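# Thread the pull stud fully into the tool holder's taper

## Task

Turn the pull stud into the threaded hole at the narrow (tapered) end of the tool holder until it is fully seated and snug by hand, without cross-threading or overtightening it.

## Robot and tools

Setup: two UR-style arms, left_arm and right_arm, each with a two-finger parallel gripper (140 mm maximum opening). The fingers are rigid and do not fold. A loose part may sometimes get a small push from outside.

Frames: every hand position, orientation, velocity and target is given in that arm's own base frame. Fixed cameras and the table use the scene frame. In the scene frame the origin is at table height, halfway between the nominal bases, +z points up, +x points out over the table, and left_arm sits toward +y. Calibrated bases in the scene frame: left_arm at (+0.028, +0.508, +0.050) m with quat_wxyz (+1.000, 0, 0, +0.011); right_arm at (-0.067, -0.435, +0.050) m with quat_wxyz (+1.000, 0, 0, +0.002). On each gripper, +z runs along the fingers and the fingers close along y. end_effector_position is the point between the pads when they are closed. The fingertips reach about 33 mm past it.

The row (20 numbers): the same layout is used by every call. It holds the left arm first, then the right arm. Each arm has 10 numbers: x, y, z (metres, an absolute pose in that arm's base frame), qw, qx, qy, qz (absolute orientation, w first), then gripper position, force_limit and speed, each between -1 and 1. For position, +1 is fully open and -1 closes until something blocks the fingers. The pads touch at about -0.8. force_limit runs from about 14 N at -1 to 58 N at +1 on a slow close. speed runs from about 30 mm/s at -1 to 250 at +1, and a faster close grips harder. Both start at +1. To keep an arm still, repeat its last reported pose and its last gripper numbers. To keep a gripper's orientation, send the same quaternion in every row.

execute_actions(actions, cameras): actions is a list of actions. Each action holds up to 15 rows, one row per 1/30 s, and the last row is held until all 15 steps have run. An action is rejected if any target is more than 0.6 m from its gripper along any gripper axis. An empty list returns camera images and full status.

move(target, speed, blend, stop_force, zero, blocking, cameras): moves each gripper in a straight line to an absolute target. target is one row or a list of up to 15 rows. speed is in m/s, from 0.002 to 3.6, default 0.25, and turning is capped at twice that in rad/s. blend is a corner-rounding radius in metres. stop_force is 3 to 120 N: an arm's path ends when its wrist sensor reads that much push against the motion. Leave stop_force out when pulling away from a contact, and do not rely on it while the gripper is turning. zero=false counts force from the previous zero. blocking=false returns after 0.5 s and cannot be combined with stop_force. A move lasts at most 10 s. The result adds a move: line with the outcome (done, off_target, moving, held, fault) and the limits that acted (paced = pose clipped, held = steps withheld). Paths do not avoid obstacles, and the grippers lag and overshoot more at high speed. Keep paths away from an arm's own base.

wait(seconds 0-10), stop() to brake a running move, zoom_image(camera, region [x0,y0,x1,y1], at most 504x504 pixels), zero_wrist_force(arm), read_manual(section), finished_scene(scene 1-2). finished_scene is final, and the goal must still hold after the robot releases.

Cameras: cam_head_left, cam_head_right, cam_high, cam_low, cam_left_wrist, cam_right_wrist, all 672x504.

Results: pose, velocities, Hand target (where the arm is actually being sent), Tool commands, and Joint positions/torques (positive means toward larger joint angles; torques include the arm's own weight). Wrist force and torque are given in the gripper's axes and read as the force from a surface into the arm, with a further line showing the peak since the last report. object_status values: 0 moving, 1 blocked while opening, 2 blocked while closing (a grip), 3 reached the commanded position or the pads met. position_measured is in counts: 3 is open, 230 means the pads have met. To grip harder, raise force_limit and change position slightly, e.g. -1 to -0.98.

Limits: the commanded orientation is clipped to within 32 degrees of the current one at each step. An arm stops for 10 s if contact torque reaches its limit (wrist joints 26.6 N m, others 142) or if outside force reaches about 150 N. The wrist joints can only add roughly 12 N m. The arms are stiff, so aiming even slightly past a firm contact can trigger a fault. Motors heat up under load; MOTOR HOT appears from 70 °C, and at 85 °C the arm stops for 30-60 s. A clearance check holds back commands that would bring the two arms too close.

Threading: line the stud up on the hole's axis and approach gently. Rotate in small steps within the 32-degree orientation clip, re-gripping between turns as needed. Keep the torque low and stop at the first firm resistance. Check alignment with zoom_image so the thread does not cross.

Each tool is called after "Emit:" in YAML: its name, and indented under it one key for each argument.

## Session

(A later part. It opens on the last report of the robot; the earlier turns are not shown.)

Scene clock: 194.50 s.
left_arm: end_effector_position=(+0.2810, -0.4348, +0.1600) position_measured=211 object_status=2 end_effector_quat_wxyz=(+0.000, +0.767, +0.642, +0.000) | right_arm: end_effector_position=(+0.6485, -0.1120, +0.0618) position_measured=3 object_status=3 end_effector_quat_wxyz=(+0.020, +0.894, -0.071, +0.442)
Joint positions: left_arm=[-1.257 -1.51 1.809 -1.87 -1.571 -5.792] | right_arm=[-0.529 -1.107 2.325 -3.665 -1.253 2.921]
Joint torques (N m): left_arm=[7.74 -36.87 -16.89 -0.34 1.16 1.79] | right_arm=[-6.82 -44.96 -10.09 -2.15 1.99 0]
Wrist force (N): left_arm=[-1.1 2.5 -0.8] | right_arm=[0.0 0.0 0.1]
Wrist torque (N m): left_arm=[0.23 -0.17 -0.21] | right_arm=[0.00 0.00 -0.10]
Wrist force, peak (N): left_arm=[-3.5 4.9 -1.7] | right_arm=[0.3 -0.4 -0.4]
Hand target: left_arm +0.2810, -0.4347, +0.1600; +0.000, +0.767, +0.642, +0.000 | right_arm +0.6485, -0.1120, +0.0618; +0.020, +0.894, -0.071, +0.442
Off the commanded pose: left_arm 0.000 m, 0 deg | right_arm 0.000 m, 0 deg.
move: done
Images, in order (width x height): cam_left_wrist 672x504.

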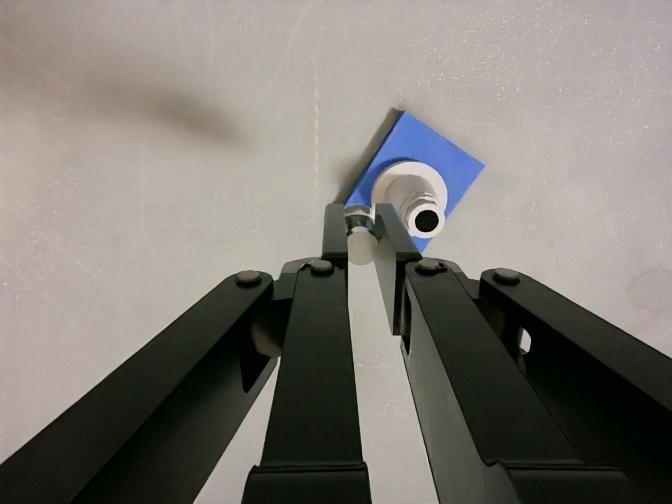

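Emit:
move:
  target:
    - [0.3268,-0.4595,0.16,0,-0.767,-0.6417,0,-1,0,-1,0.6485,-0.1120,0.0618,0.020,0.894,-0.071,0.442,1,1,1]
    - [0.3268,-0.4595,0.122,0,-0.767,-0.6417,0,-1,0,-1,0.6485,-0.1120,0.0618,0.020,0.894,-0.071,0.442,1,1,1]
  speed: [0.3,0.1]
  cameras: ["cam_left_wrist","cam_low","cam_high","cam_head_left","cam_head_right"]
  stop_force: 8

Emit:
zoom_image:
  camera: "cam_left_wrist"
  region: [270, 150, 430, 300]

Emit:
zoom_image:
  camera: "cam_low"
  region: [440, 210, 540, 310]

Emit:
zoom_image:
  camera: "cam_high"
  region: [320, 110, 410, 190]

Emit:
zoom_image:
  camera: "cam_head_left"
  region: [280, 160, 380, 260]

Scene clock: 221.33 s.
left_arm: end_effector_position=(+0.3268, -0.4595, +0.1220) position_measured=211 object_status=2 end_effector_quat_wxyz=(+0.000, +0.767, +0.642, +0.000) | right_arm: end_effector_position=(+0.6485, -0.1120, +0.0618) position_measured=3 object_status=3 end_effector_quat_wxyz=(+0.020, +0.894, -0.071, +0.442)
Joint positions: left_arm=[-1.191 -1.371 1.753 -1.952 -1.571 -5.726] | right_arm=[-0.529 -1.107 2.325 -3.665 -1.253 2.921]
Joint torques (N m): left_arm=[8.07 -43.46 -28.31 -4.02 1.81 1.67] | right_arm=[-7.28 -44.64 -11.63 -2.22 1.95 0]
Wrist force (N): left_arm=[-1.2 2.2 -1.0] | right_arm=[0.1 -0.1 -0.1]
Wrist torque (N m): left_arm=[0.18 -0.14 -0.09] | right_arm=[-0.01 -0.03 -0.10]
Wrist force, peak (N): left_arm=[-2.6 6.4 -1.2] | right_arm=[-0.1 -0.6 -0.1]
Hand target: left_arm +0.3268, -0.4595, +0.1220; +0.000, +0.767, +0.642, +0.000 | right_arm +0.6485, -0.1120, +0.0618; +0.020, +0.894, -0.071, +0.442
Off the commanded pose: left_arm 0.000 m, 0 deg | right_arm 0.000 m, 0 deg.
move: done
Images, in order (width x height): cam_head_left 672x504, cam_head_right 672x504, cam_high 672x504, cam_low 672x504, cam_left_wrist 672x504.

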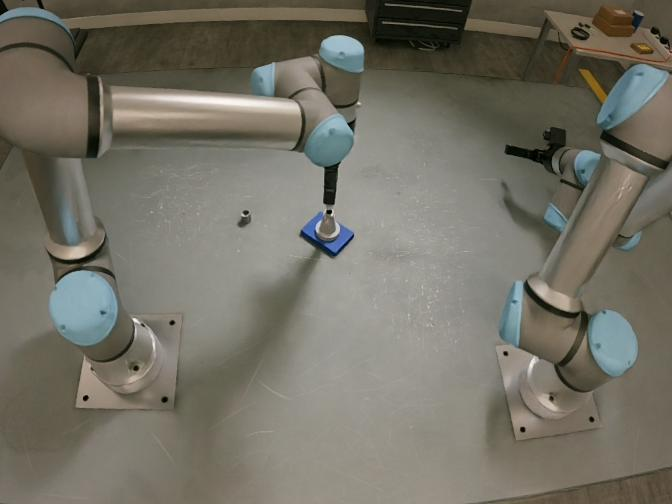

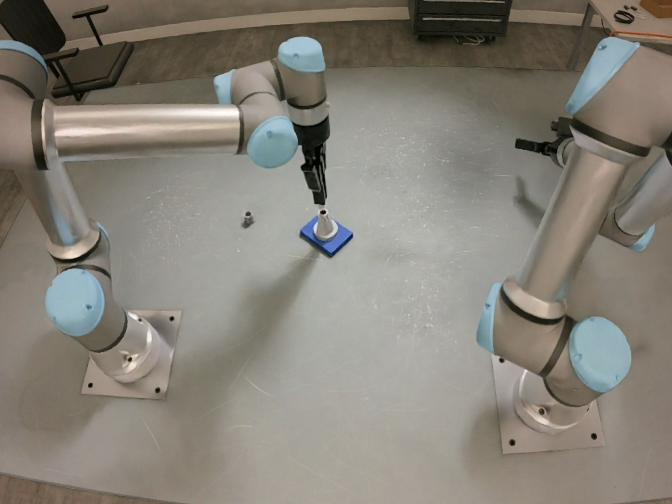

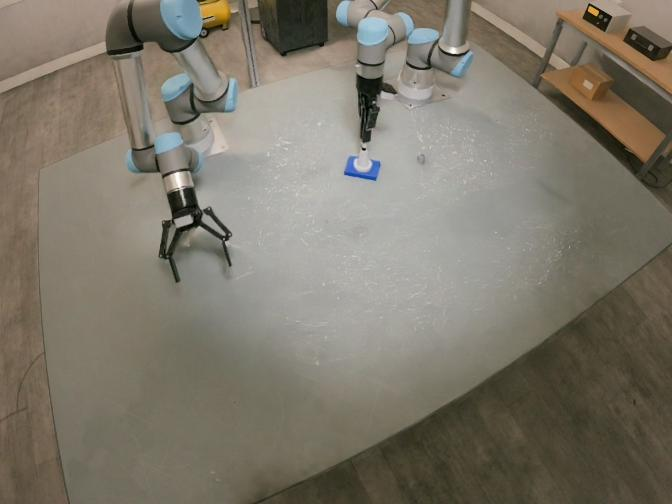

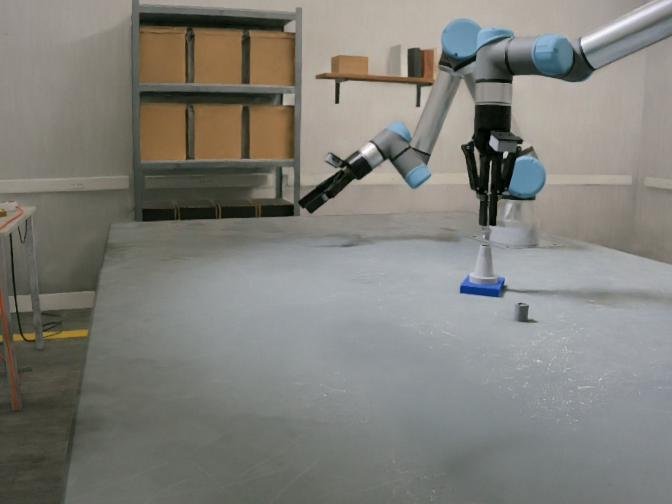

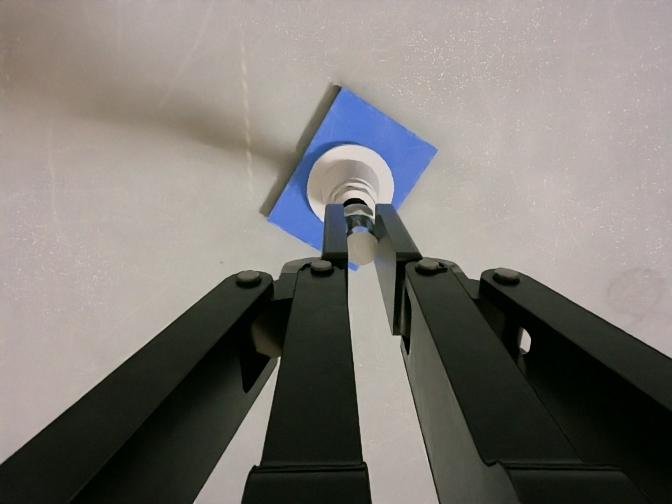

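Scaled by 3.150 from the camera's 672x504 image, which has a finer 960x720 frame.

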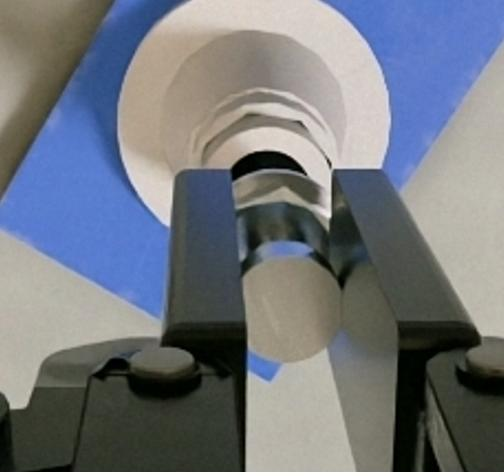

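Scaled by 5.040 from the camera's 672x504 image, which has a finer 960x720 frame.

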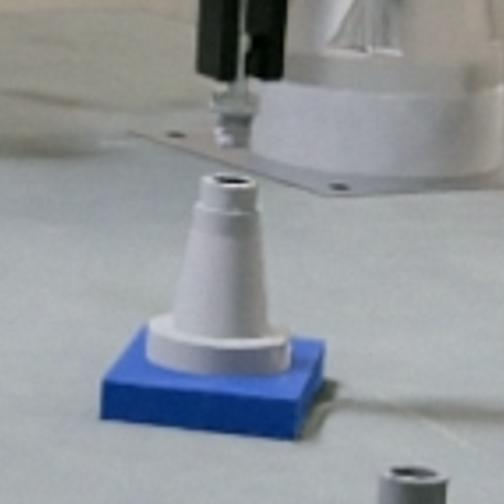

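Scaled by 5.600 from the camera's 672x504 image, which has a finer 960x720 frame.

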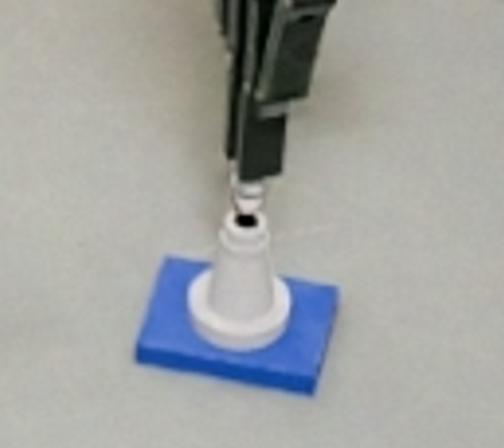

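Scaled by 5.040 from the camera's 672x504 image, which has a finer 960x720 frame.

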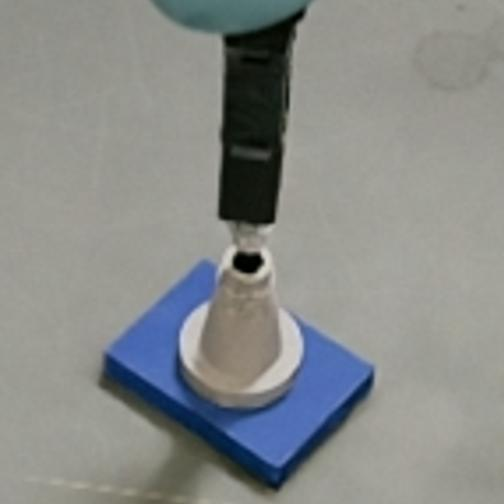

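Emit:
move:
  target: [0.3268,-0.4595,0.095,0,-0.767,-0.6417,0,-1,0,-1,0.6485,-0.1120,0.0618,0.020,0.894,-0.071,0.442,1,1,1]
  speed: 0.01
  cameras: ["cam_left_wrist","cam_low","cam_high","cam_head_left"]
  stop_force: 4

Emit:
zoom_image:
  camera: "cam_left_wrist"
  region: [270, 150, 430, 300]

Emit:
zoom_image:
  camera: "cam_low"
  region: [440, 210, 540, 310]

Emit:
zoom_image:
  camera: "cam_high"
  region: [320, 110, 410, 190]

Emit:
zoom_image:
  camera: "cam_head_left"
  region: [280, 160, 380, 260]

Scene clock: 244.73 s.
left_arm: end_effector_position=(+0.3268, -0.4595, +0.1061) position_measured=211 object_status=2 end_effector_quat_wxyz=(+0.000, +0.767, +0.642, +0.000) | right_arm: end_effector_position=(+0.6485, -0.1120, +0.0618) position_measured=3 object_status=3 end_effector_quat_wxyz=(+0.020, +0.894, -0.071, +0.442)
Joint positions: left_arm=[-1.191 -1.357 1.778 -1.992 -1.571 -5.726] | right_arm=[-0.529 -1.107 2.325 -3.665 -1.253 2.921]
Joint torques (N m): left_arm=[8.59 -42.77 -29.73 -0.33 1.77 1.79] | right_arm=[-6.81 -43.92 -12.39 -2.28 2 -0.06]
Wrist force (N): left_arm=[-1.7 2.1 -4.0] | right_arm=[-0.1 -0.2 -0.1]
Wrist torque (N m): left_arm=[0.27 -0.19 -0.08] | right_arm=[-0.05 0.02 -0.10]
Wrist force, peak (N): left_arm=[-3.1 -0.4 -15.2] | right_arm=[0.1 -0.4 -0.1]
Hand target: left_arm +0.3268, -0.4595, +0.1062; +0.000, +0.767, +0.642, +0.000 | right_arm +0.6485, -0.1120, +0.0618; +0.020, +0.894, -0.071, +0.442
Off the commanded pose: left_arm 0.011 m, 0 deg | right_arm 0.000 m, 0 deg.
move: contact (left_arm)
Images, in order (width x height): cam_head_left 672x504, cam_high 672x504, cam_low 672x504, cam_left_wrist 672x504.

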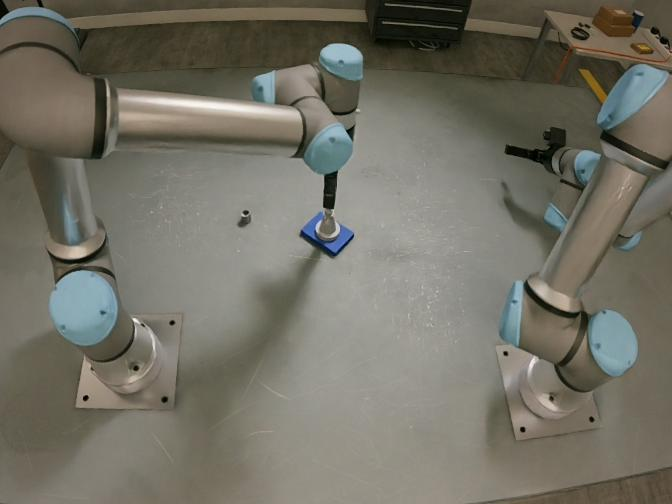

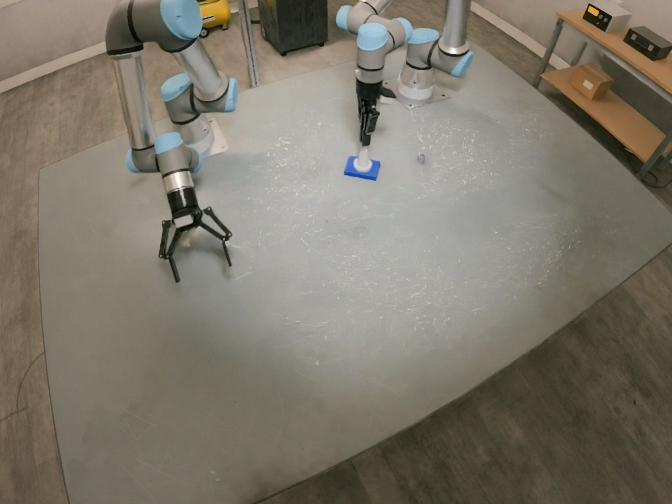

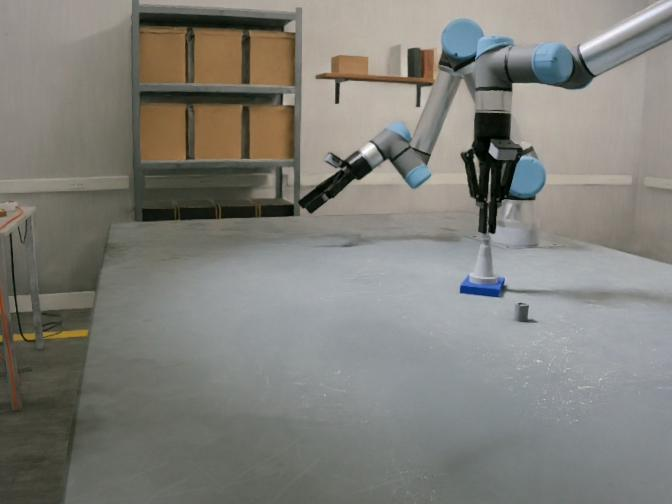

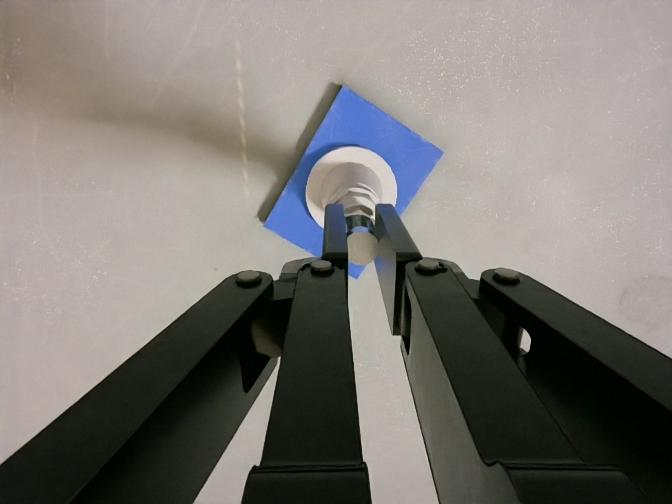

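Scaled by 3.150 from the camera's 672x504 image, which has a finer 960x720 frame.

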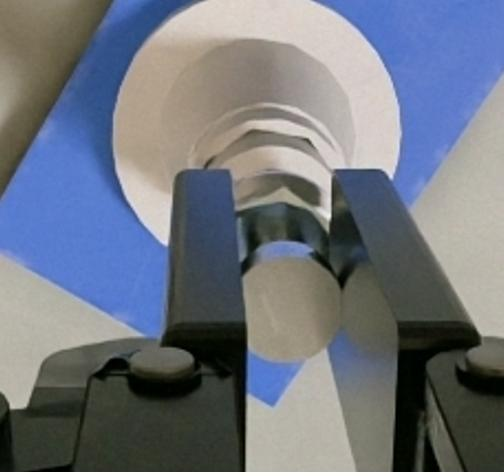

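Scaled by 5.040 from the camera's 672x504 image, which has a finer 960x720 frame.

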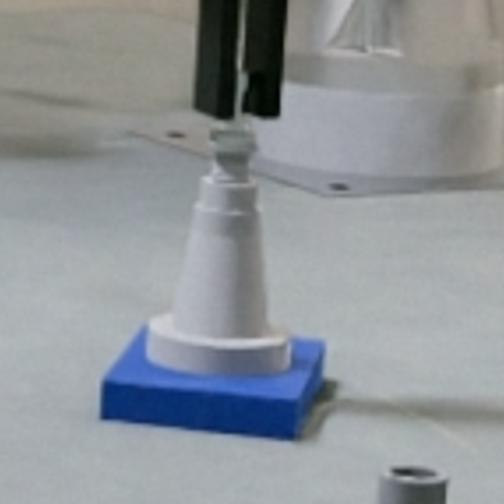

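Scaled by 5.600 from the camera's 672x504 image, which has a finer 960x720 frame.

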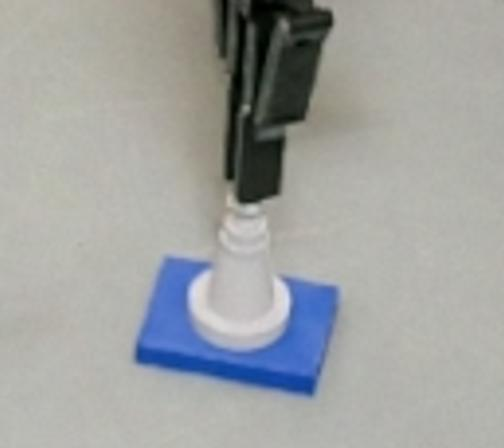

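Scaled by 5.040 from the camera's 672x504 image, which has a finer 960x720 frame.

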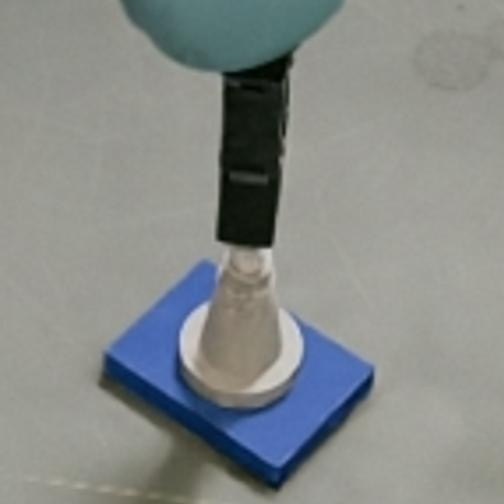

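Emit:
move:
  target: [0.3268,-0.4595,0.1056,0,-0.8761,0.4822,0,-1,0,-1,0.6485,-0.1120,0.0618,0.020,0.894,-0.071,0.442,1,1,1]
  speed: 0.5

Scene clock: 259.47 s.
left_arm: end_effector_position=(+0.3268, -0.4595, +0.1056) position_measured=211 object_status=2 end_effector_quat_wxyz=(+0.000, +0.876, -0.482, +0.000) | right_arm: end_effector_position=(+0.6485, -0.1120, +0.0618) position_measured=3 object_status=3 end_effector_quat_wxyz=(+0.020, +0.894, -0.071, +0.442)
Joint positions: left_arm=[-1.191 -1.356 1.779 -1.994 -1.571 -3.327] | right_arm=[-0.529 -1.107 2.325 -3.665 -1.253 2.921]
Joint torques (N m): left_arm=[8.79 -19.47 -25.38 0.56 0.35 1.88] | right_arm=[-6.99 -45.26 -13.91 -2.16 2.04 -0.1]
Wrist force (N): left_arm=[0.3 5.1 -11.0] | right_arm=[0.0 -0.2 -0.1]
Wrist torque (N m): left_arm=[0.10 -0.11 -0.08] | right_arm=[-0.04 0.00 -0.09]
Wrist force, peak (N): left_arm=[0.3 5.4 -14.4] | right_arm=[-0.1 -0.5 -0.3]
Hand target: left_arm +0.3268, -0.4595, +0.1056; +0.000, +0.876, -0.482, +0.000 | right_arm +0.6485, -0.1120, +0.0618; +0.020, +0.894, -0.071, +0.442
Off the commanded pose: left_arm 0.000 m, 0 deg | right_arm 0.000 m, 0 deg.
move: done

Emit:
move:
  target: [0.3268,-0.4595,0.1054,0,0.1319,0.9913,0,-1,0,-1,0.6485,-0.1120,0.0618,0.020,0.894,-0.071,0.442,1,1,1]
  speed: 0.5

Emit:
move:
  target: [0.3268,-0.4595,0.1050,0,0.9717,0.2363,0,-1,0,-1,0.6485,-0.1120,0.0618,0.020,0.894,-0.071,0.442,1,1,1]
  speed: 0.5
  cameras: ["cam_left_wrist","cam_low"]

Emit:
zoom_image:
  camera: "cam_low"
  region: [440, 210, 540, 310]

Emit:
zoom_image:
  camera: "cam_left_wrist"
  region: [270, 150, 430, 300]

Scene clock: 274.87 s.
left_arm: end_effector_position=(+0.3268, -0.4595, +0.1054) position_measured=211 object_status=2 end_effector_quat_wxyz=(+0.000, +0.132, +0.991, +0.000) | right_arm: end_effector_position=(+0.6485, -0.1120, +0.0618) position_measured=3 object_status=3 end_effector_quat_wxyz=(+0.020, +0.894, -0.071, +0.442)
Joint positions: left_arm=[-1.191 -1.356 1.779 -1.994 -1.571 -0.927] | right_arm=[-0.529 -1.107 2.325 -3.665 -1.253 2.921]
Joint torques (N m): left_arm=[8.13 -16.26 -20.84 3.63 0.96 1.79] | right_arm=[-7.04 -44.53 -15.32 -2.2 1.94 -0.11]
Wrist force (N): left_arm=[-2.7 -6.1 -15.8] | right_arm=[0.1 -0.3 -0.1]
Wrist torque (N m): left_arm=[0.57 -0.14 -0.10] | right_arm=[-0.07 -0.02 -0.10]
Wrist force, peak (N): left_arm=[-3.1 -7.4 -19.1] | right_arm=[0.1 -0.4 -0.3]
Hand target: left_arm +0.3268, -0.4595, +0.1054; +0.000, +0.132, +0.991, +0.000 | right_arm +0.6485, -0.1120, +0.0618; +0.020, +0.894, -0.071, +0.442
Off the commanded pose: left_arm 0.000 m, 0 deg | right_arm 0.000 m, 0 deg.
move: done

Scene clock: 277.83 s.
left_arm: end_effector_position=(+0.3268, -0.4595, +0.1050) position_measured=211 object_status=2 end_effector_quat_wxyz=(+0.000, +0.972, +0.236, +0.000) | right_arm: end_effector_position=(+0.6485, -0.1120, +0.0618) position_measured=3 object_status=3 end_effector_quat_wxyz=(+0.020, +0.894, -0.071, +0.442)
Joint positions: left_arm=[-1.191 -1.355 1.78 -1.995 -1.571 1.473] | right_arm=[-0.529 -1.107 2.325 -3.665 -1.253 2.921]
Joint torques (N m): left_arm=[0.83 -23.66 -21.11 6.88 -4.19 2.09] | right_arm=[-7.18 -44.71 -16.34 -2.18 2 -0.12]
Wrist force (N): left_arm=[8.4 25.3 -1.6] | right_arm=[0.0 -0.4 -0.2]
Wrist torque (N m): left_arm=[-0.22 -0.27 -0.38] | right_arm=[-0.08 -0.01 -0.10]
Wrist force, peak (N): left_arm=[7.9 26.1 -3.9] | right_arm=[-0.2 -0.4 -0.3]
Hand target: left_arm +0.3268, -0.4595, +0.1050; +0.000, +0.972, +0.236, +0.000 | right_arm +0.6485, -0.1120, +0.0618; +0.020, +0.894, -0.071, +0.442
Off the commanded pose: left_arm 0.000 m, 0 deg | right_arm 0.000 m, 0 deg.
move: done
Images, in order (width x height): cam_low 672x504, cam_left_wrist 672x504.

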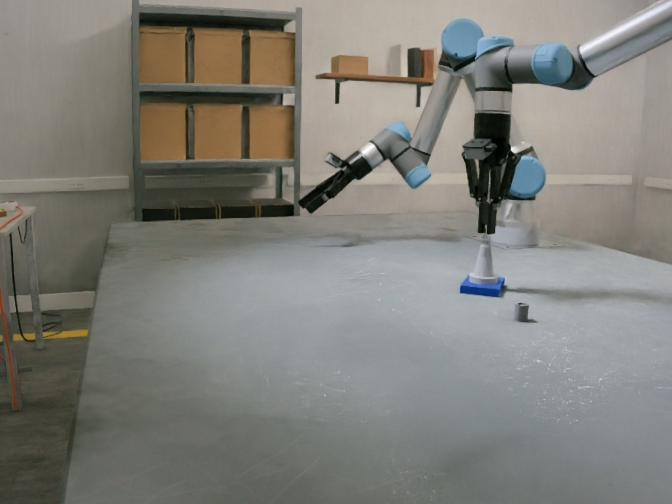

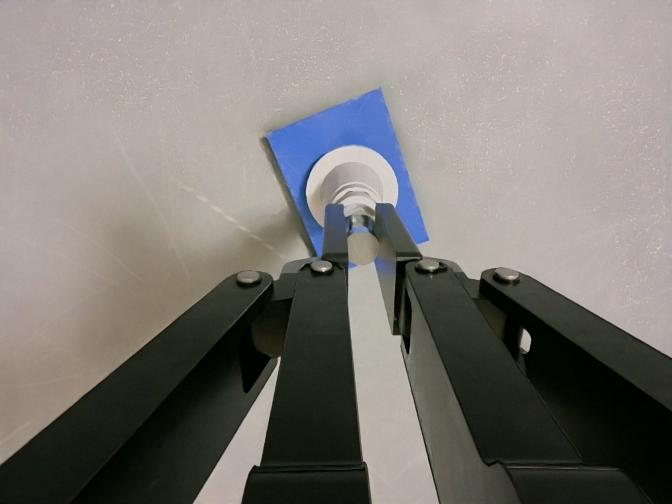

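Scaled by 5.040 from the camera's 672x504 image, which has a finer 960x720 frame.

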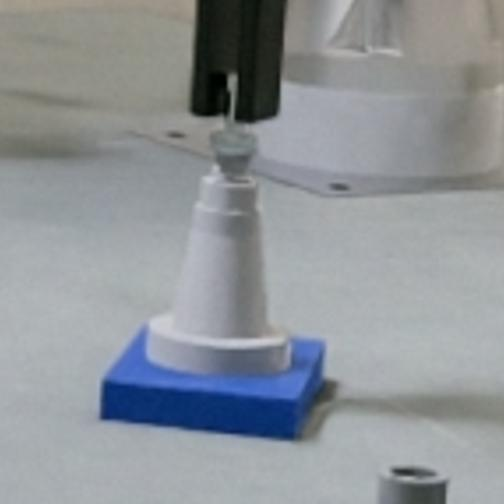

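Scaled by 3.150 from the camera's 672x504 image, which has a finer 960x720 frame.

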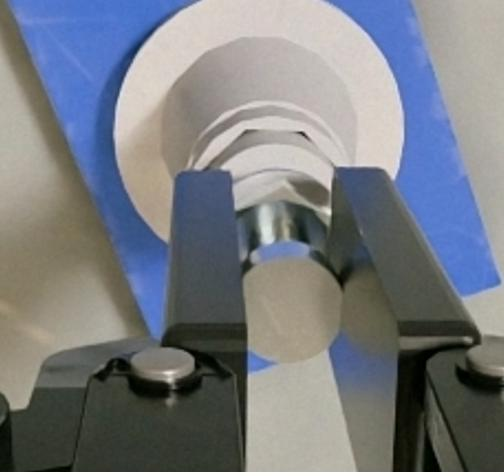

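Emit:
move:
  target: [0.3275,-0.4601,0.1050,0,0.9717,0.2363,0,-1,0,-1,0.6485,-0.1120,0.0618,0.020,0.894,-0.071,0.442,1,1,1]
  speed: 0.02

Scene clock: 289.97 s.
left_arm: end_effector_position=(+0.3275, -0.4601, +0.1050) position_measured=211 object_status=2 end_effector_quat_wxyz=(+0.000, +0.972, +0.236, +0.000) | right_arm: end_effector_position=(+0.6485, -0.1120, +0.0618) position_measured=3 object_status=3 end_effector_quat_wxyz=(+0.020, +0.894, -0.071, +0.442)
Joint positions: left_arm=[-1.19 -1.353 1.778 -1.995 -1.571 1.474] | right_arm=[-0.529 -1.107 2.325 -3.665 -1.253 2.921]
Joint torques (N m): left_arm=[9.24 -21.4 -23.53 0.04 -1.32 1.86] | right_arm=[-7.08 -44.73 -17.31 -2.29 2.07 0.18]
Wrist force (N): left_arm=[-0.2 6.0 -8.1] | right_arm=[0.0 -0.3 0.1]
Wrist torque (N m): left_arm=[-0.11 -0.20 -0.27] | right_arm=[-0.06 -0.02 -0.10]
Wrist force, peak (N): left_arm=[8.7 25.4 -1.3] | right_arm=[0.0 -0.4 -0.2]
Hand target: left_arm +0.3275, -0.4601, +0.1050; +0.000, +0.972, +0.236, +0.000 | right_arm +0.6485, -0.1120, +0.0618; +0.020, +0.894, -0.071, +0.442
Off the commanded pose: left_arm 0.000 m, 0 deg | right_arm 0.000 m, 0 deg.
move: done

Emit:
move:
  target: [0.3276,-0.4602,0.1045,0,0.5724,-0.8200,0,-1,0,-1,0.6485,-0.1120,0.0618,0.020,0.894,-0.071,0.442,1,1,1]
  speed: 0.5

Emit:
move:
  target: [0.3276,-0.4602,0.1038,0,-0.5048,-0.8632,0,-1,0,-1,0.6485,-0.1120,0.0618,0.020,0.894,-0.071,0.442,1,1,1]
  speed: 0.5
  cameras: ["cam_left_wrist","cam_low"]

Emit:
zoom_image:
  camera: "cam_low"
  region: [440, 210, 540, 310]

Emit:
zoom_image:
  camera: "cam_left_wrist"
  region: [270, 150, 430, 300]

Scene clock: 302.00 s.
left_arm: end_effector_position=(+0.3276, -0.4602, +0.1045) position_measured=211 object_status=2 end_effector_quat_wxyz=(+0.000, -0.573, +0.820, +0.000) | right_arm: end_effector_position=(+0.6485, -0.1120, +0.0618) position_measured=3 object_status=3 end_effector_quat_wxyz=(+0.020, +0.894, -0.071, +0.442)
Joint positions: left_arm=[-1.19 -1.353 1.778 -1.996 -1.571 3.874] | right_arm=[-0.529 -1.107 2.325 -3.665 -1.253 2.921]
Joint torques (N m): left_arm=[12.21 -26.44 -27.99 1.74 3.89 2.02] | right_arm=[-6.12 -44.88 -17.11 -2.11 2 -0.04]
Wrist force (N): left_arm=[18.8 7.5 2.9] | right_arm=[0.0 -0.1 -0.1]
Wrist torque (N m): left_arm=[0.02 -0.35 -0.34] | right_arm=[-0.03 0.00 -0.10]
Wrist force, peak (N): left_arm=[20.2 22.4 7.3] | right_arm=[0.0 -0.5 -0.2]
Hand target: left_arm +0.3276, -0.4602, +0.1045; +0.000, -0.572, +0.820, +0.000 | right_arm +0.6485, -0.1120, +0.0618; +0.020, +0.894, -0.071, +0.442
Off the commanded pose: left_arm 0.000 m, 0 deg | right_arm 0.000 m, 0 deg.
move: done

Scene clock: 304.87 s.
left_arm: end_effector_position=(+0.3276, -0.4602, +0.1038) position_measured=211 object_status=2 end_effector_quat_wxyz=(+0.000, +0.505, +0.863, +0.000) | right_arm: end_effector_position=(+0.6485, -0.1120, +0.0618) position_measured=3 object_status=3 end_effector_quat_wxyz=(+0.020, +0.894, -0.071, +0.442)
Joint positions: left_arm=[-1.19 -1.352 1.779 -1.998 -1.571 6.151] | right_arm=[-0.529 -1.107 2.325 -3.665 -1.253 2.921]
Joint torques (N m): left_arm=[13.03 -26.92 -29.17 1.45 4.53 2.02] | right_arm=[-7.02 -45.09 -17.83 -2.1 1.95 -0.16]
Wrist force (N): left_arm=[-8.9 -14.9 6.1] | right_arm=[-0.2 -0.1 -0.1]
Wrist torque (N m): left_arm=[0.27 -0.06 -0.28] | right_arm=[-0.03 0.04 -0.10]
Wrist force, peak (N): left_arm=[20.3 6.0 3.7] | right_arm=[-0.1 -0.4 -0.3]
Hand target: left_arm +0.3276, -0.4602, +0.1038; +0.000, +0.505, +0.863, +0.000 | right_arm +0.6485, -0.1120, +0.0618; +0.020, +0.894, -0.071, +0.442
Off the commanded pose: left_arm 0.000 m, 0 deg | right_arm 0.000 m, 0 deg.
move: done
Images, in order (width x height): cam_low 672x504, cam_left_wrist 672x504.

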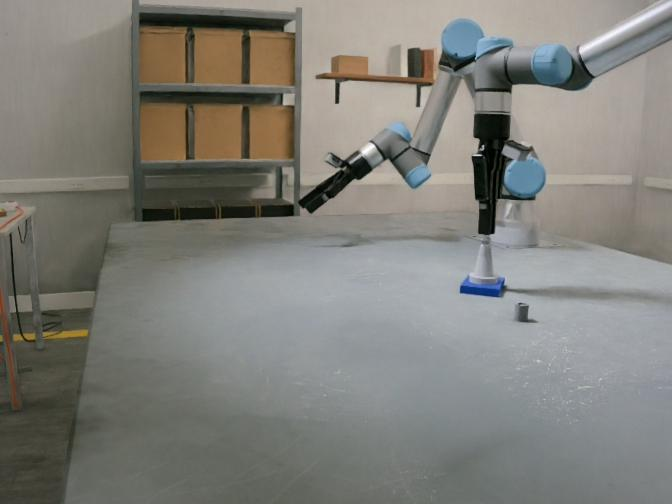

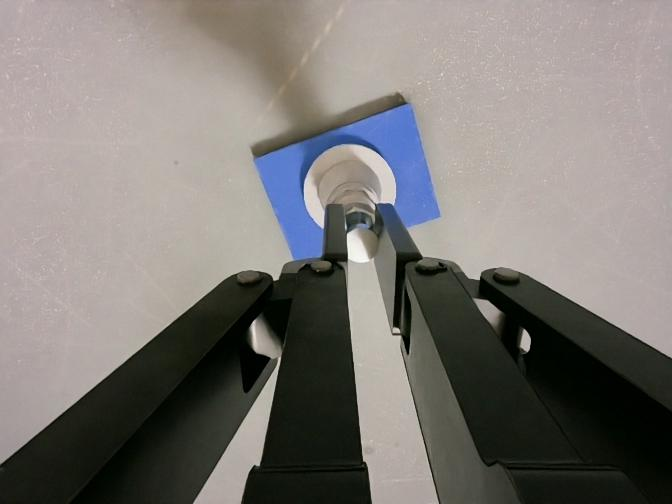

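Scaled by 5.040 from the camera's 672x504 image, which has a finer 960x720 frame.

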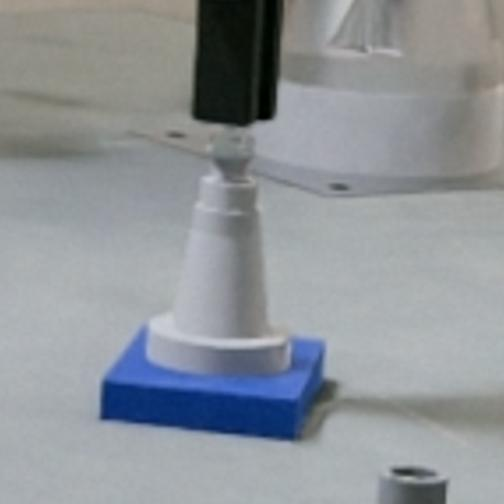

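Scaled by 3.150 from the camera's 672x504 image, which has a finer 960x720 frame.

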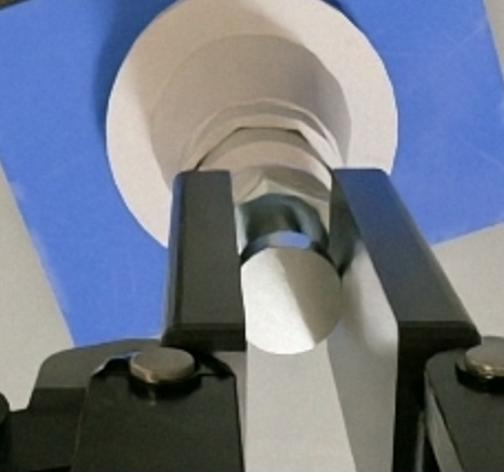

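Emit:
move:
  target: [0.3271,-0.4608,0.1032,0,-0.5048,-0.8632,0,-1,0,-1,0.6485,-0.1120,0.0618,0.020,0.894,-0.071,0.442,1,1,1]
  speed: 0.02

Emit:
move:
  target:
    - [0.3271,-0.4608,0.1032,0,-0.5048,-0.8632,0,-0.4,-1,-1,0.6485,-0.1120,0.0618,0.020,0.894,-0.071,0.442,1,1,1]
    - [0.3271,-0.4608,0.1032,0,0.6216,-0.7833,0,-0.4,-1,-1,0.6485,-0.1120,0.0618,0.020,0.894,-0.071,0.442,1,1,1]
    - [0.3271,-0.4608,0.1032,0,0.9553,0.2955,0,-0.4,-1,-1,0.6485,-0.1120,0.0618,0.020,0.894,-0.071,0.442,1,1,1]
    - [0.3271,-0.4608,0.1032,0,0.0707,0.9975,0,-0.4,-1,-1,0.6485,-0.1120,0.0618,0.020,0.894,-0.071,0.442,1,1,1]
    - [0.3271,-0.4608,0.1032,0,-0.9041,0.4274,0,-0.4,-1,-1,0.6485,-0.1120,0.0618,0.020,0.894,-0.071,0.442,1,1,1]
    - [0.3271,-0.4608,0.1032,0,-0.5949,-0.8038,0,-0.4,-1,-1,0.6485,-0.1120,0.0618,0.020,0.894,-0.071,0.442,1,1,1]
  speed: 1.3
  cameras: ["cam_left_wrist","cam_low"]

Emit:
zoom_image:
  camera: "cam_low"
  region: [440, 210, 540, 310]

Emit:
zoom_image:
  camera: "cam_left_wrist"
  region: [270, 150, 430, 300]

Scene clock: 327.70 s.
left_arm: end_effector_position=(+0.3272, -0.4608, +0.1032) position_measured=211 object_status=2 end_effector_quat_wxyz=(+0.000, +0.505, +0.863, +0.000) | right_arm: end_effector_position=(+0.6485, -0.1120, +0.0618) position_measured=3 object_status=3 end_effector_quat_wxyz=(+0.020, +0.894, -0.071, +0.442)
Joint positions: left_arm=[-1.192 -1.351 1.779 -1.999 -1.571 6.15] | right_arm=[-0.529 -1.107 2.325 -3.665 -1.253 2.921]
Joint torques (N m): left_arm=[-3.69 -17.23 -8.94 -3.35 -0.32 -1.42] | right_arm=[-6.68 -44.79 -17.82 -2.22 2.05 -0.2]
Wrist force (N): left_arm=[-0.7 -2.9 -16.5] | right_arm=[0.1 -0.1 0.1]
Wrist torque (N m): left_arm=[0.19 -0.21 -0.10] | right_arm=[-0.01 -0.03 -0.09]
Wrist force, peak (N): left_arm=[-9.3 -15.6 6.7] | right_arm=[0.1 -0.4 -0.1]
Hand target: left_arm +0.3271, -0.4608, +0.1032; +0.000, +0.505, +0.863, +0.000 | right_arm +0.6485, -0.1120, +0.0618; +0.020, +0.894, -0.071, +0.442
Off the commanded pose: left_arm 0.000 m, 0 deg | right_arm 0.000 m, 0 deg.
move: done

Scene clock: 336.87 s.
left_arm: end_effector_position=(+0.3271, -0.4608, +0.1032) position_measured=179 object_status=3 end_effector_quat_wxyz=(+0.000, +0.595, +0.804, +0.000) | right_arm: end_effector_position=(+0.6485, -0.1120, +0.0618) position_measured=3 object_status=3 end_effector_quat_wxyz=(+0.020, +0.894, -0.071, +0.442)
Joint positions: left_arm=[-1.192 -1.351 1.779 -1.999 -1.571 -6.2] | right_arm=[-0.529 -1.107 2.325 -3.665 -1.253 2.921]
Joint torques (N m): left_arm=[-3.82 -42.76 -16.29 -0.4 0.58 -1.42] | right_arm=[-7.68 -44.7 -18.16 -2.19 1.94 -0.02]
Wrist force (N): left_arm=[-0.1 2.0 -1.4] | right_arm=[0.1 -0.2 -0.1]
Wrist torque (N m): left_arm=[0.13 -0.41 -0.29] | right_arm=[-0.04 -0.03 -0.10]
Wrist force, peak (N): left_arm=[-0.6 -3.0 -16.7] | right_arm=[0.1 -0.4 -0.4]
Hand target: left_arm +0.3271, -0.4608, +0.1032; +0.000, +0.595, +0.804, +0.000 | right_arm +0.6485, -0.1120, +0.0618; +0.020, +0.894, -0.071, +0.442
Off the commanded pose: left_arm 0.000 m, 0 deg | right_arm 0.000 m, 0 deg.
move: done
Images, in order (width x height): cam_low 672x504, cam_left_wrist 672x504.

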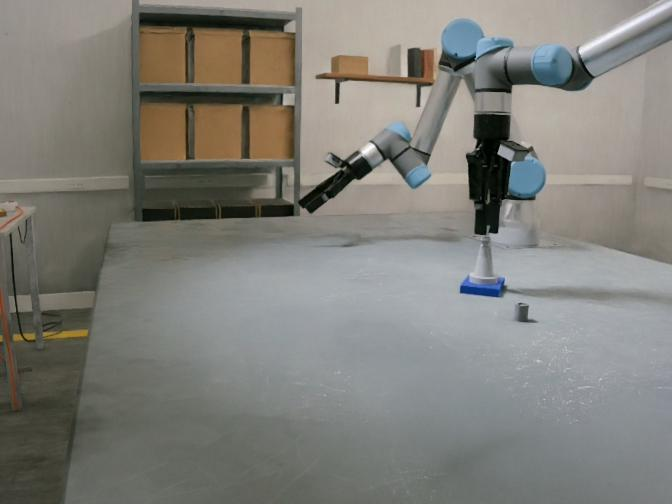

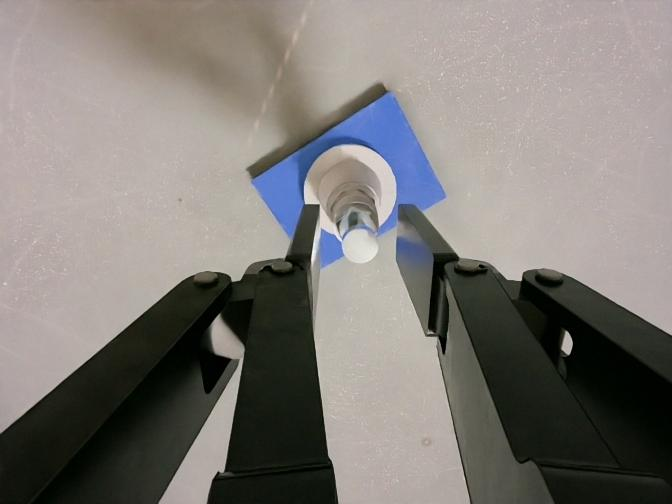

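Scaled by 5.040 from the camera's 672x504 image, which has a finer 960x720 frame.

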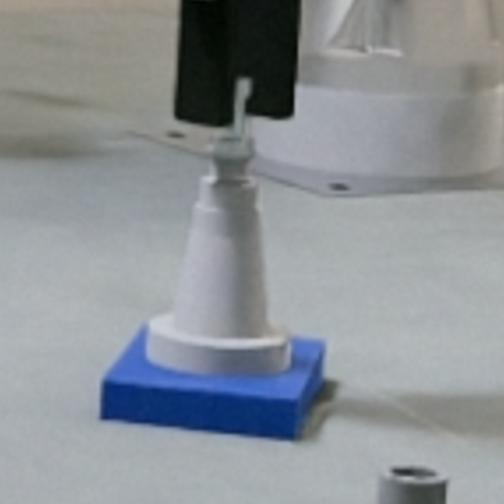

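Scaled by 3.150 from the camera's 672x504 image, which has a finer 960x720 frame.

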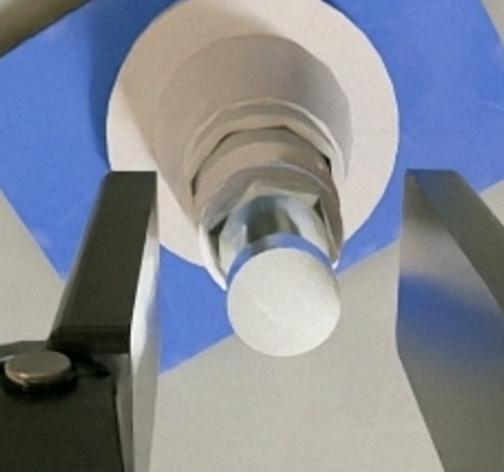

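Emit:
move:
  target: [0.3271,-0.4608,0.1022,0,-0.5949,-0.8038,0,-1,0,-1,0.6485,-0.1120,0.0618,0.020,0.894,-0.071,0.442,1,1,1]
  speed: 0.05

Emit:
move:
  target:
    - [0.3271,-0.4608,0.1014,0,-0.9647,0.2634,0,-1,0,-1,0.6485,-0.1120,0.0618,0.020,0.894,-0.071,0.442,1,1,1]
    - [0.3271,-0.4608,0.1006,0,-0.1040,0.9946,0,-1,0,-1,0.6485,-0.1120,0.0618,0.020,0.894,-0.071,0.442,1,1,1]
  speed: 0.6

Scene clock: 354.63 s.
left_arm: end_effector_position=(+0.3271, -0.4608, +0.1022) position_measured=211 object_status=0 end_effector_quat_wxyz=(+0.000, +0.595, +0.804, +0.000) | right_arm: end_effector_position=(+0.6485, -0.1120, +0.0618) position_measured=3 object_status=3 end_effector_quat_wxyz=(+0.020, +0.894, -0.071, +0.442)
Joint positions: left_arm=[-1.192 -1.35 1.781 -2.002 -1.571 -6.201] | right_arm=[-0.529 -1.107 2.325 -3.665 -1.253 2.921]
Joint torques (N m): left_arm=[7.18 -24.28 -19.04 -3.82 -0.6 -1.48] | right_arm=[-7.32 -44.87 -17.5 -2.16 1.93 0.03]
Wrist force (N): left_arm=[0.3 -0.4 -6.6] | right_arm=[-0.1 -0.1 0.1]
Wrist torque (N m): left_arm=[0.16 -0.40 -0.26] | right_arm=[-0.02 0.01 -0.10]
Wrist force, peak (N): left_arm=[0.5 -0.7 -6.6] | right_arm=[0.0 -0.5 -0.1]
Hand target: left_arm +0.3271, -0.4608, +0.1022; +0.000, +0.595, +0.804, +0.000 | right_arm +0.6485, -0.1120, +0.0618; +0.020, +0.894, -0.071, +0.442
Off the commanded pose: left_arm 0.000 m, 0 deg | right_arm 0.000 m, 0 deg.
move: done

Scene clock: 359.90 s.
left_arm: end_effector_position=(+0.3271, -0.4608, +0.1006) position_measured=211 object_status=2 end_effector_quat_wxyz=(+0.000, -0.104, +0.995, +0.000) | right_arm: end_effector_position=(+0.6485, -0.1120, +0.0618) position_measured=3 object_status=3 end_effector_quat_wxyz=(+0.020, +0.894, -0.071, +0.442)
Joint positions: left_arm=[-1.192 -1.348 1.783 -2.006 -1.571 -1.4] | right_arm=[-0.529 -1.107 2.325 -3.665 -1.253 2.921]
Joint torques (N m): left_arm=[4.65 -24.88 -29.79 -0.33 0.74 1.71] | right_arm=[-6.99 -44.73 -17.92 -2.2 1.95 0.07]
Wrist force (N): left_arm=[3.6 1.2 -2.1] | right_arm=[0.1 -0.3 -0.2]
Wrist torque (N m): left_arm=[0.17 -0.42 -0.08] | right_arm=[-0.07 -0.02 -0.09]
Wrist force, peak (N): left_arm=[0.8 8.5 -5.1] | right_arm=[0.2 -0.3 -0.3]
Hand target: left_arm +0.3271, -0.4608, +0.1006; +0.000, -0.104, +0.995, +0.000 | right_arm +0.6485, -0.1120, +0.0618; +0.020, +0.894, -0.071, +0.442
Off the commanded pose: left_arm 0.000 m, 0 deg | right_arm 0.000 m, 0 deg.
move: done

Emit:
move:
  target:
    - [0.3271,-0.4608,0.0998,0,0.8893,0.4573,0,-1,0,-1,0.6485,-0.1120,0.0618,0.020,0.894,-0.071,0.442,1,1,1]
    - [0.3271,-0.4608,0.0990,0,0.7485,-0.6631,0,-1,0,-1,0.6485,-0.1120,0.0618,0.020,0.894,-0.071,0.442,1,1,1]
    - [0.3271,-0.4608,0.0981,0,-0.5048,-0.8632,0,-1,0,-1,0.6485,-0.1120,0.0618,0.020,0.894,-0.071,0.442,1,1,1]
  speed: 0.7
  cameras: ["cam_left_wrist","cam_low"]

Emit:
zoom_image:
  camera: "cam_low"
  region: [440, 210, 540, 310]

Emit:
zoom_image:
  camera: "cam_left_wrist"
  region: [270, 150, 430, 300]

Scene clock: 373.27 s.
left_arm: end_effector_position=(+0.3271, -0.4608, +0.0981) position_measured=211 object_status=2 end_effector_quat_wxyz=(+0.000, +0.505, +0.863, +0.000) | right_arm: end_effector_position=(+0.6485, -0.1120, +0.0618) position_measured=3 object_status=3 end_effector_quat_wxyz=(+0.020, +0.894, -0.071, +0.442)
Joint positions: left_arm=[-1.192 -1.346 1.787 -2.012 -1.571 6.15] | right_arm=[-0.529 -1.107 2.325 -3.665 -1.253 2.921]
Joint torques (N m): left_arm=[3.73 -32.02 -34.97 -1.26 -0.22 1.69] | right_arm=[-7.08 -44.9 -17.78 -2.17 1.83 -0.08]
Wrist force (N): left_arm=[-0.5 0.8 9.9] | right_arm=[0.1 -0.4 0.0]
Wrist torque (N m): left_arm=[0.20 -0.36 -0.07] | right_arm=[-0.09 -0.01 -0.10]
Wrist force, peak (N): left_arm=[7.2 -0.4 13.8] | right_arm=[-0.2 -0.6 -0.1]
Hand target: left_arm +0.3271, -0.4608, +0.0981; +0.000, +0.505, +0.863, +0.000 | right_arm +0.6485, -0.1120, +0.0618; +0.020, +0.894, -0.071, +0.442
Off the commanded pose: left_arm 0.000 m, 0 deg | right_arm 0.000 m, 0 deg.
move: done
Images, in order (width x height): cam_low 672x504, cam_left_wrist 672x504.

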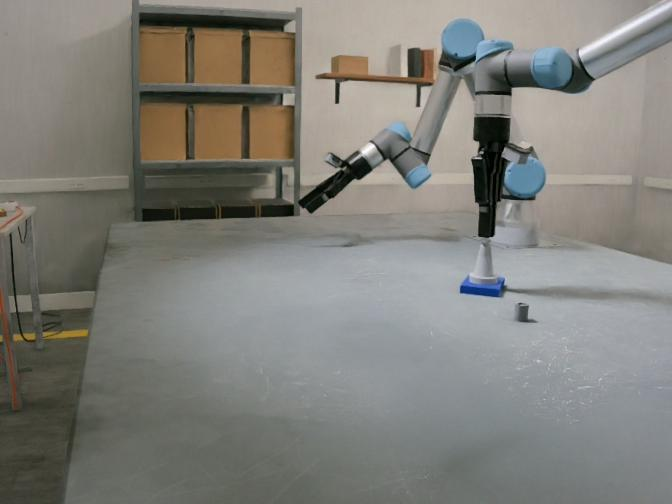

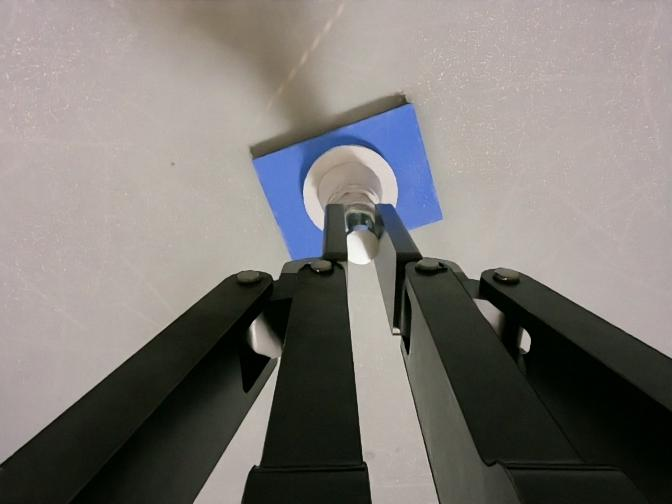

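Scaled by 5.040 from the camera's 672x504 image, which has a finer 960x720 frame.

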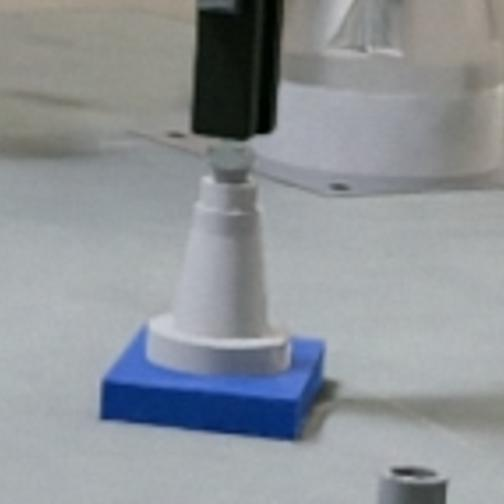

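Scaled by 3.150 from the camera's 672x504 image, which has a finer 960x720 frame.

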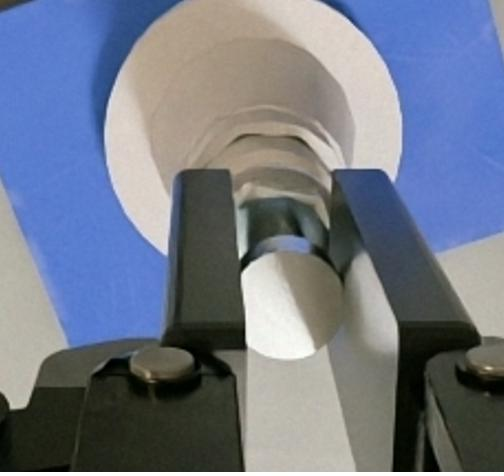

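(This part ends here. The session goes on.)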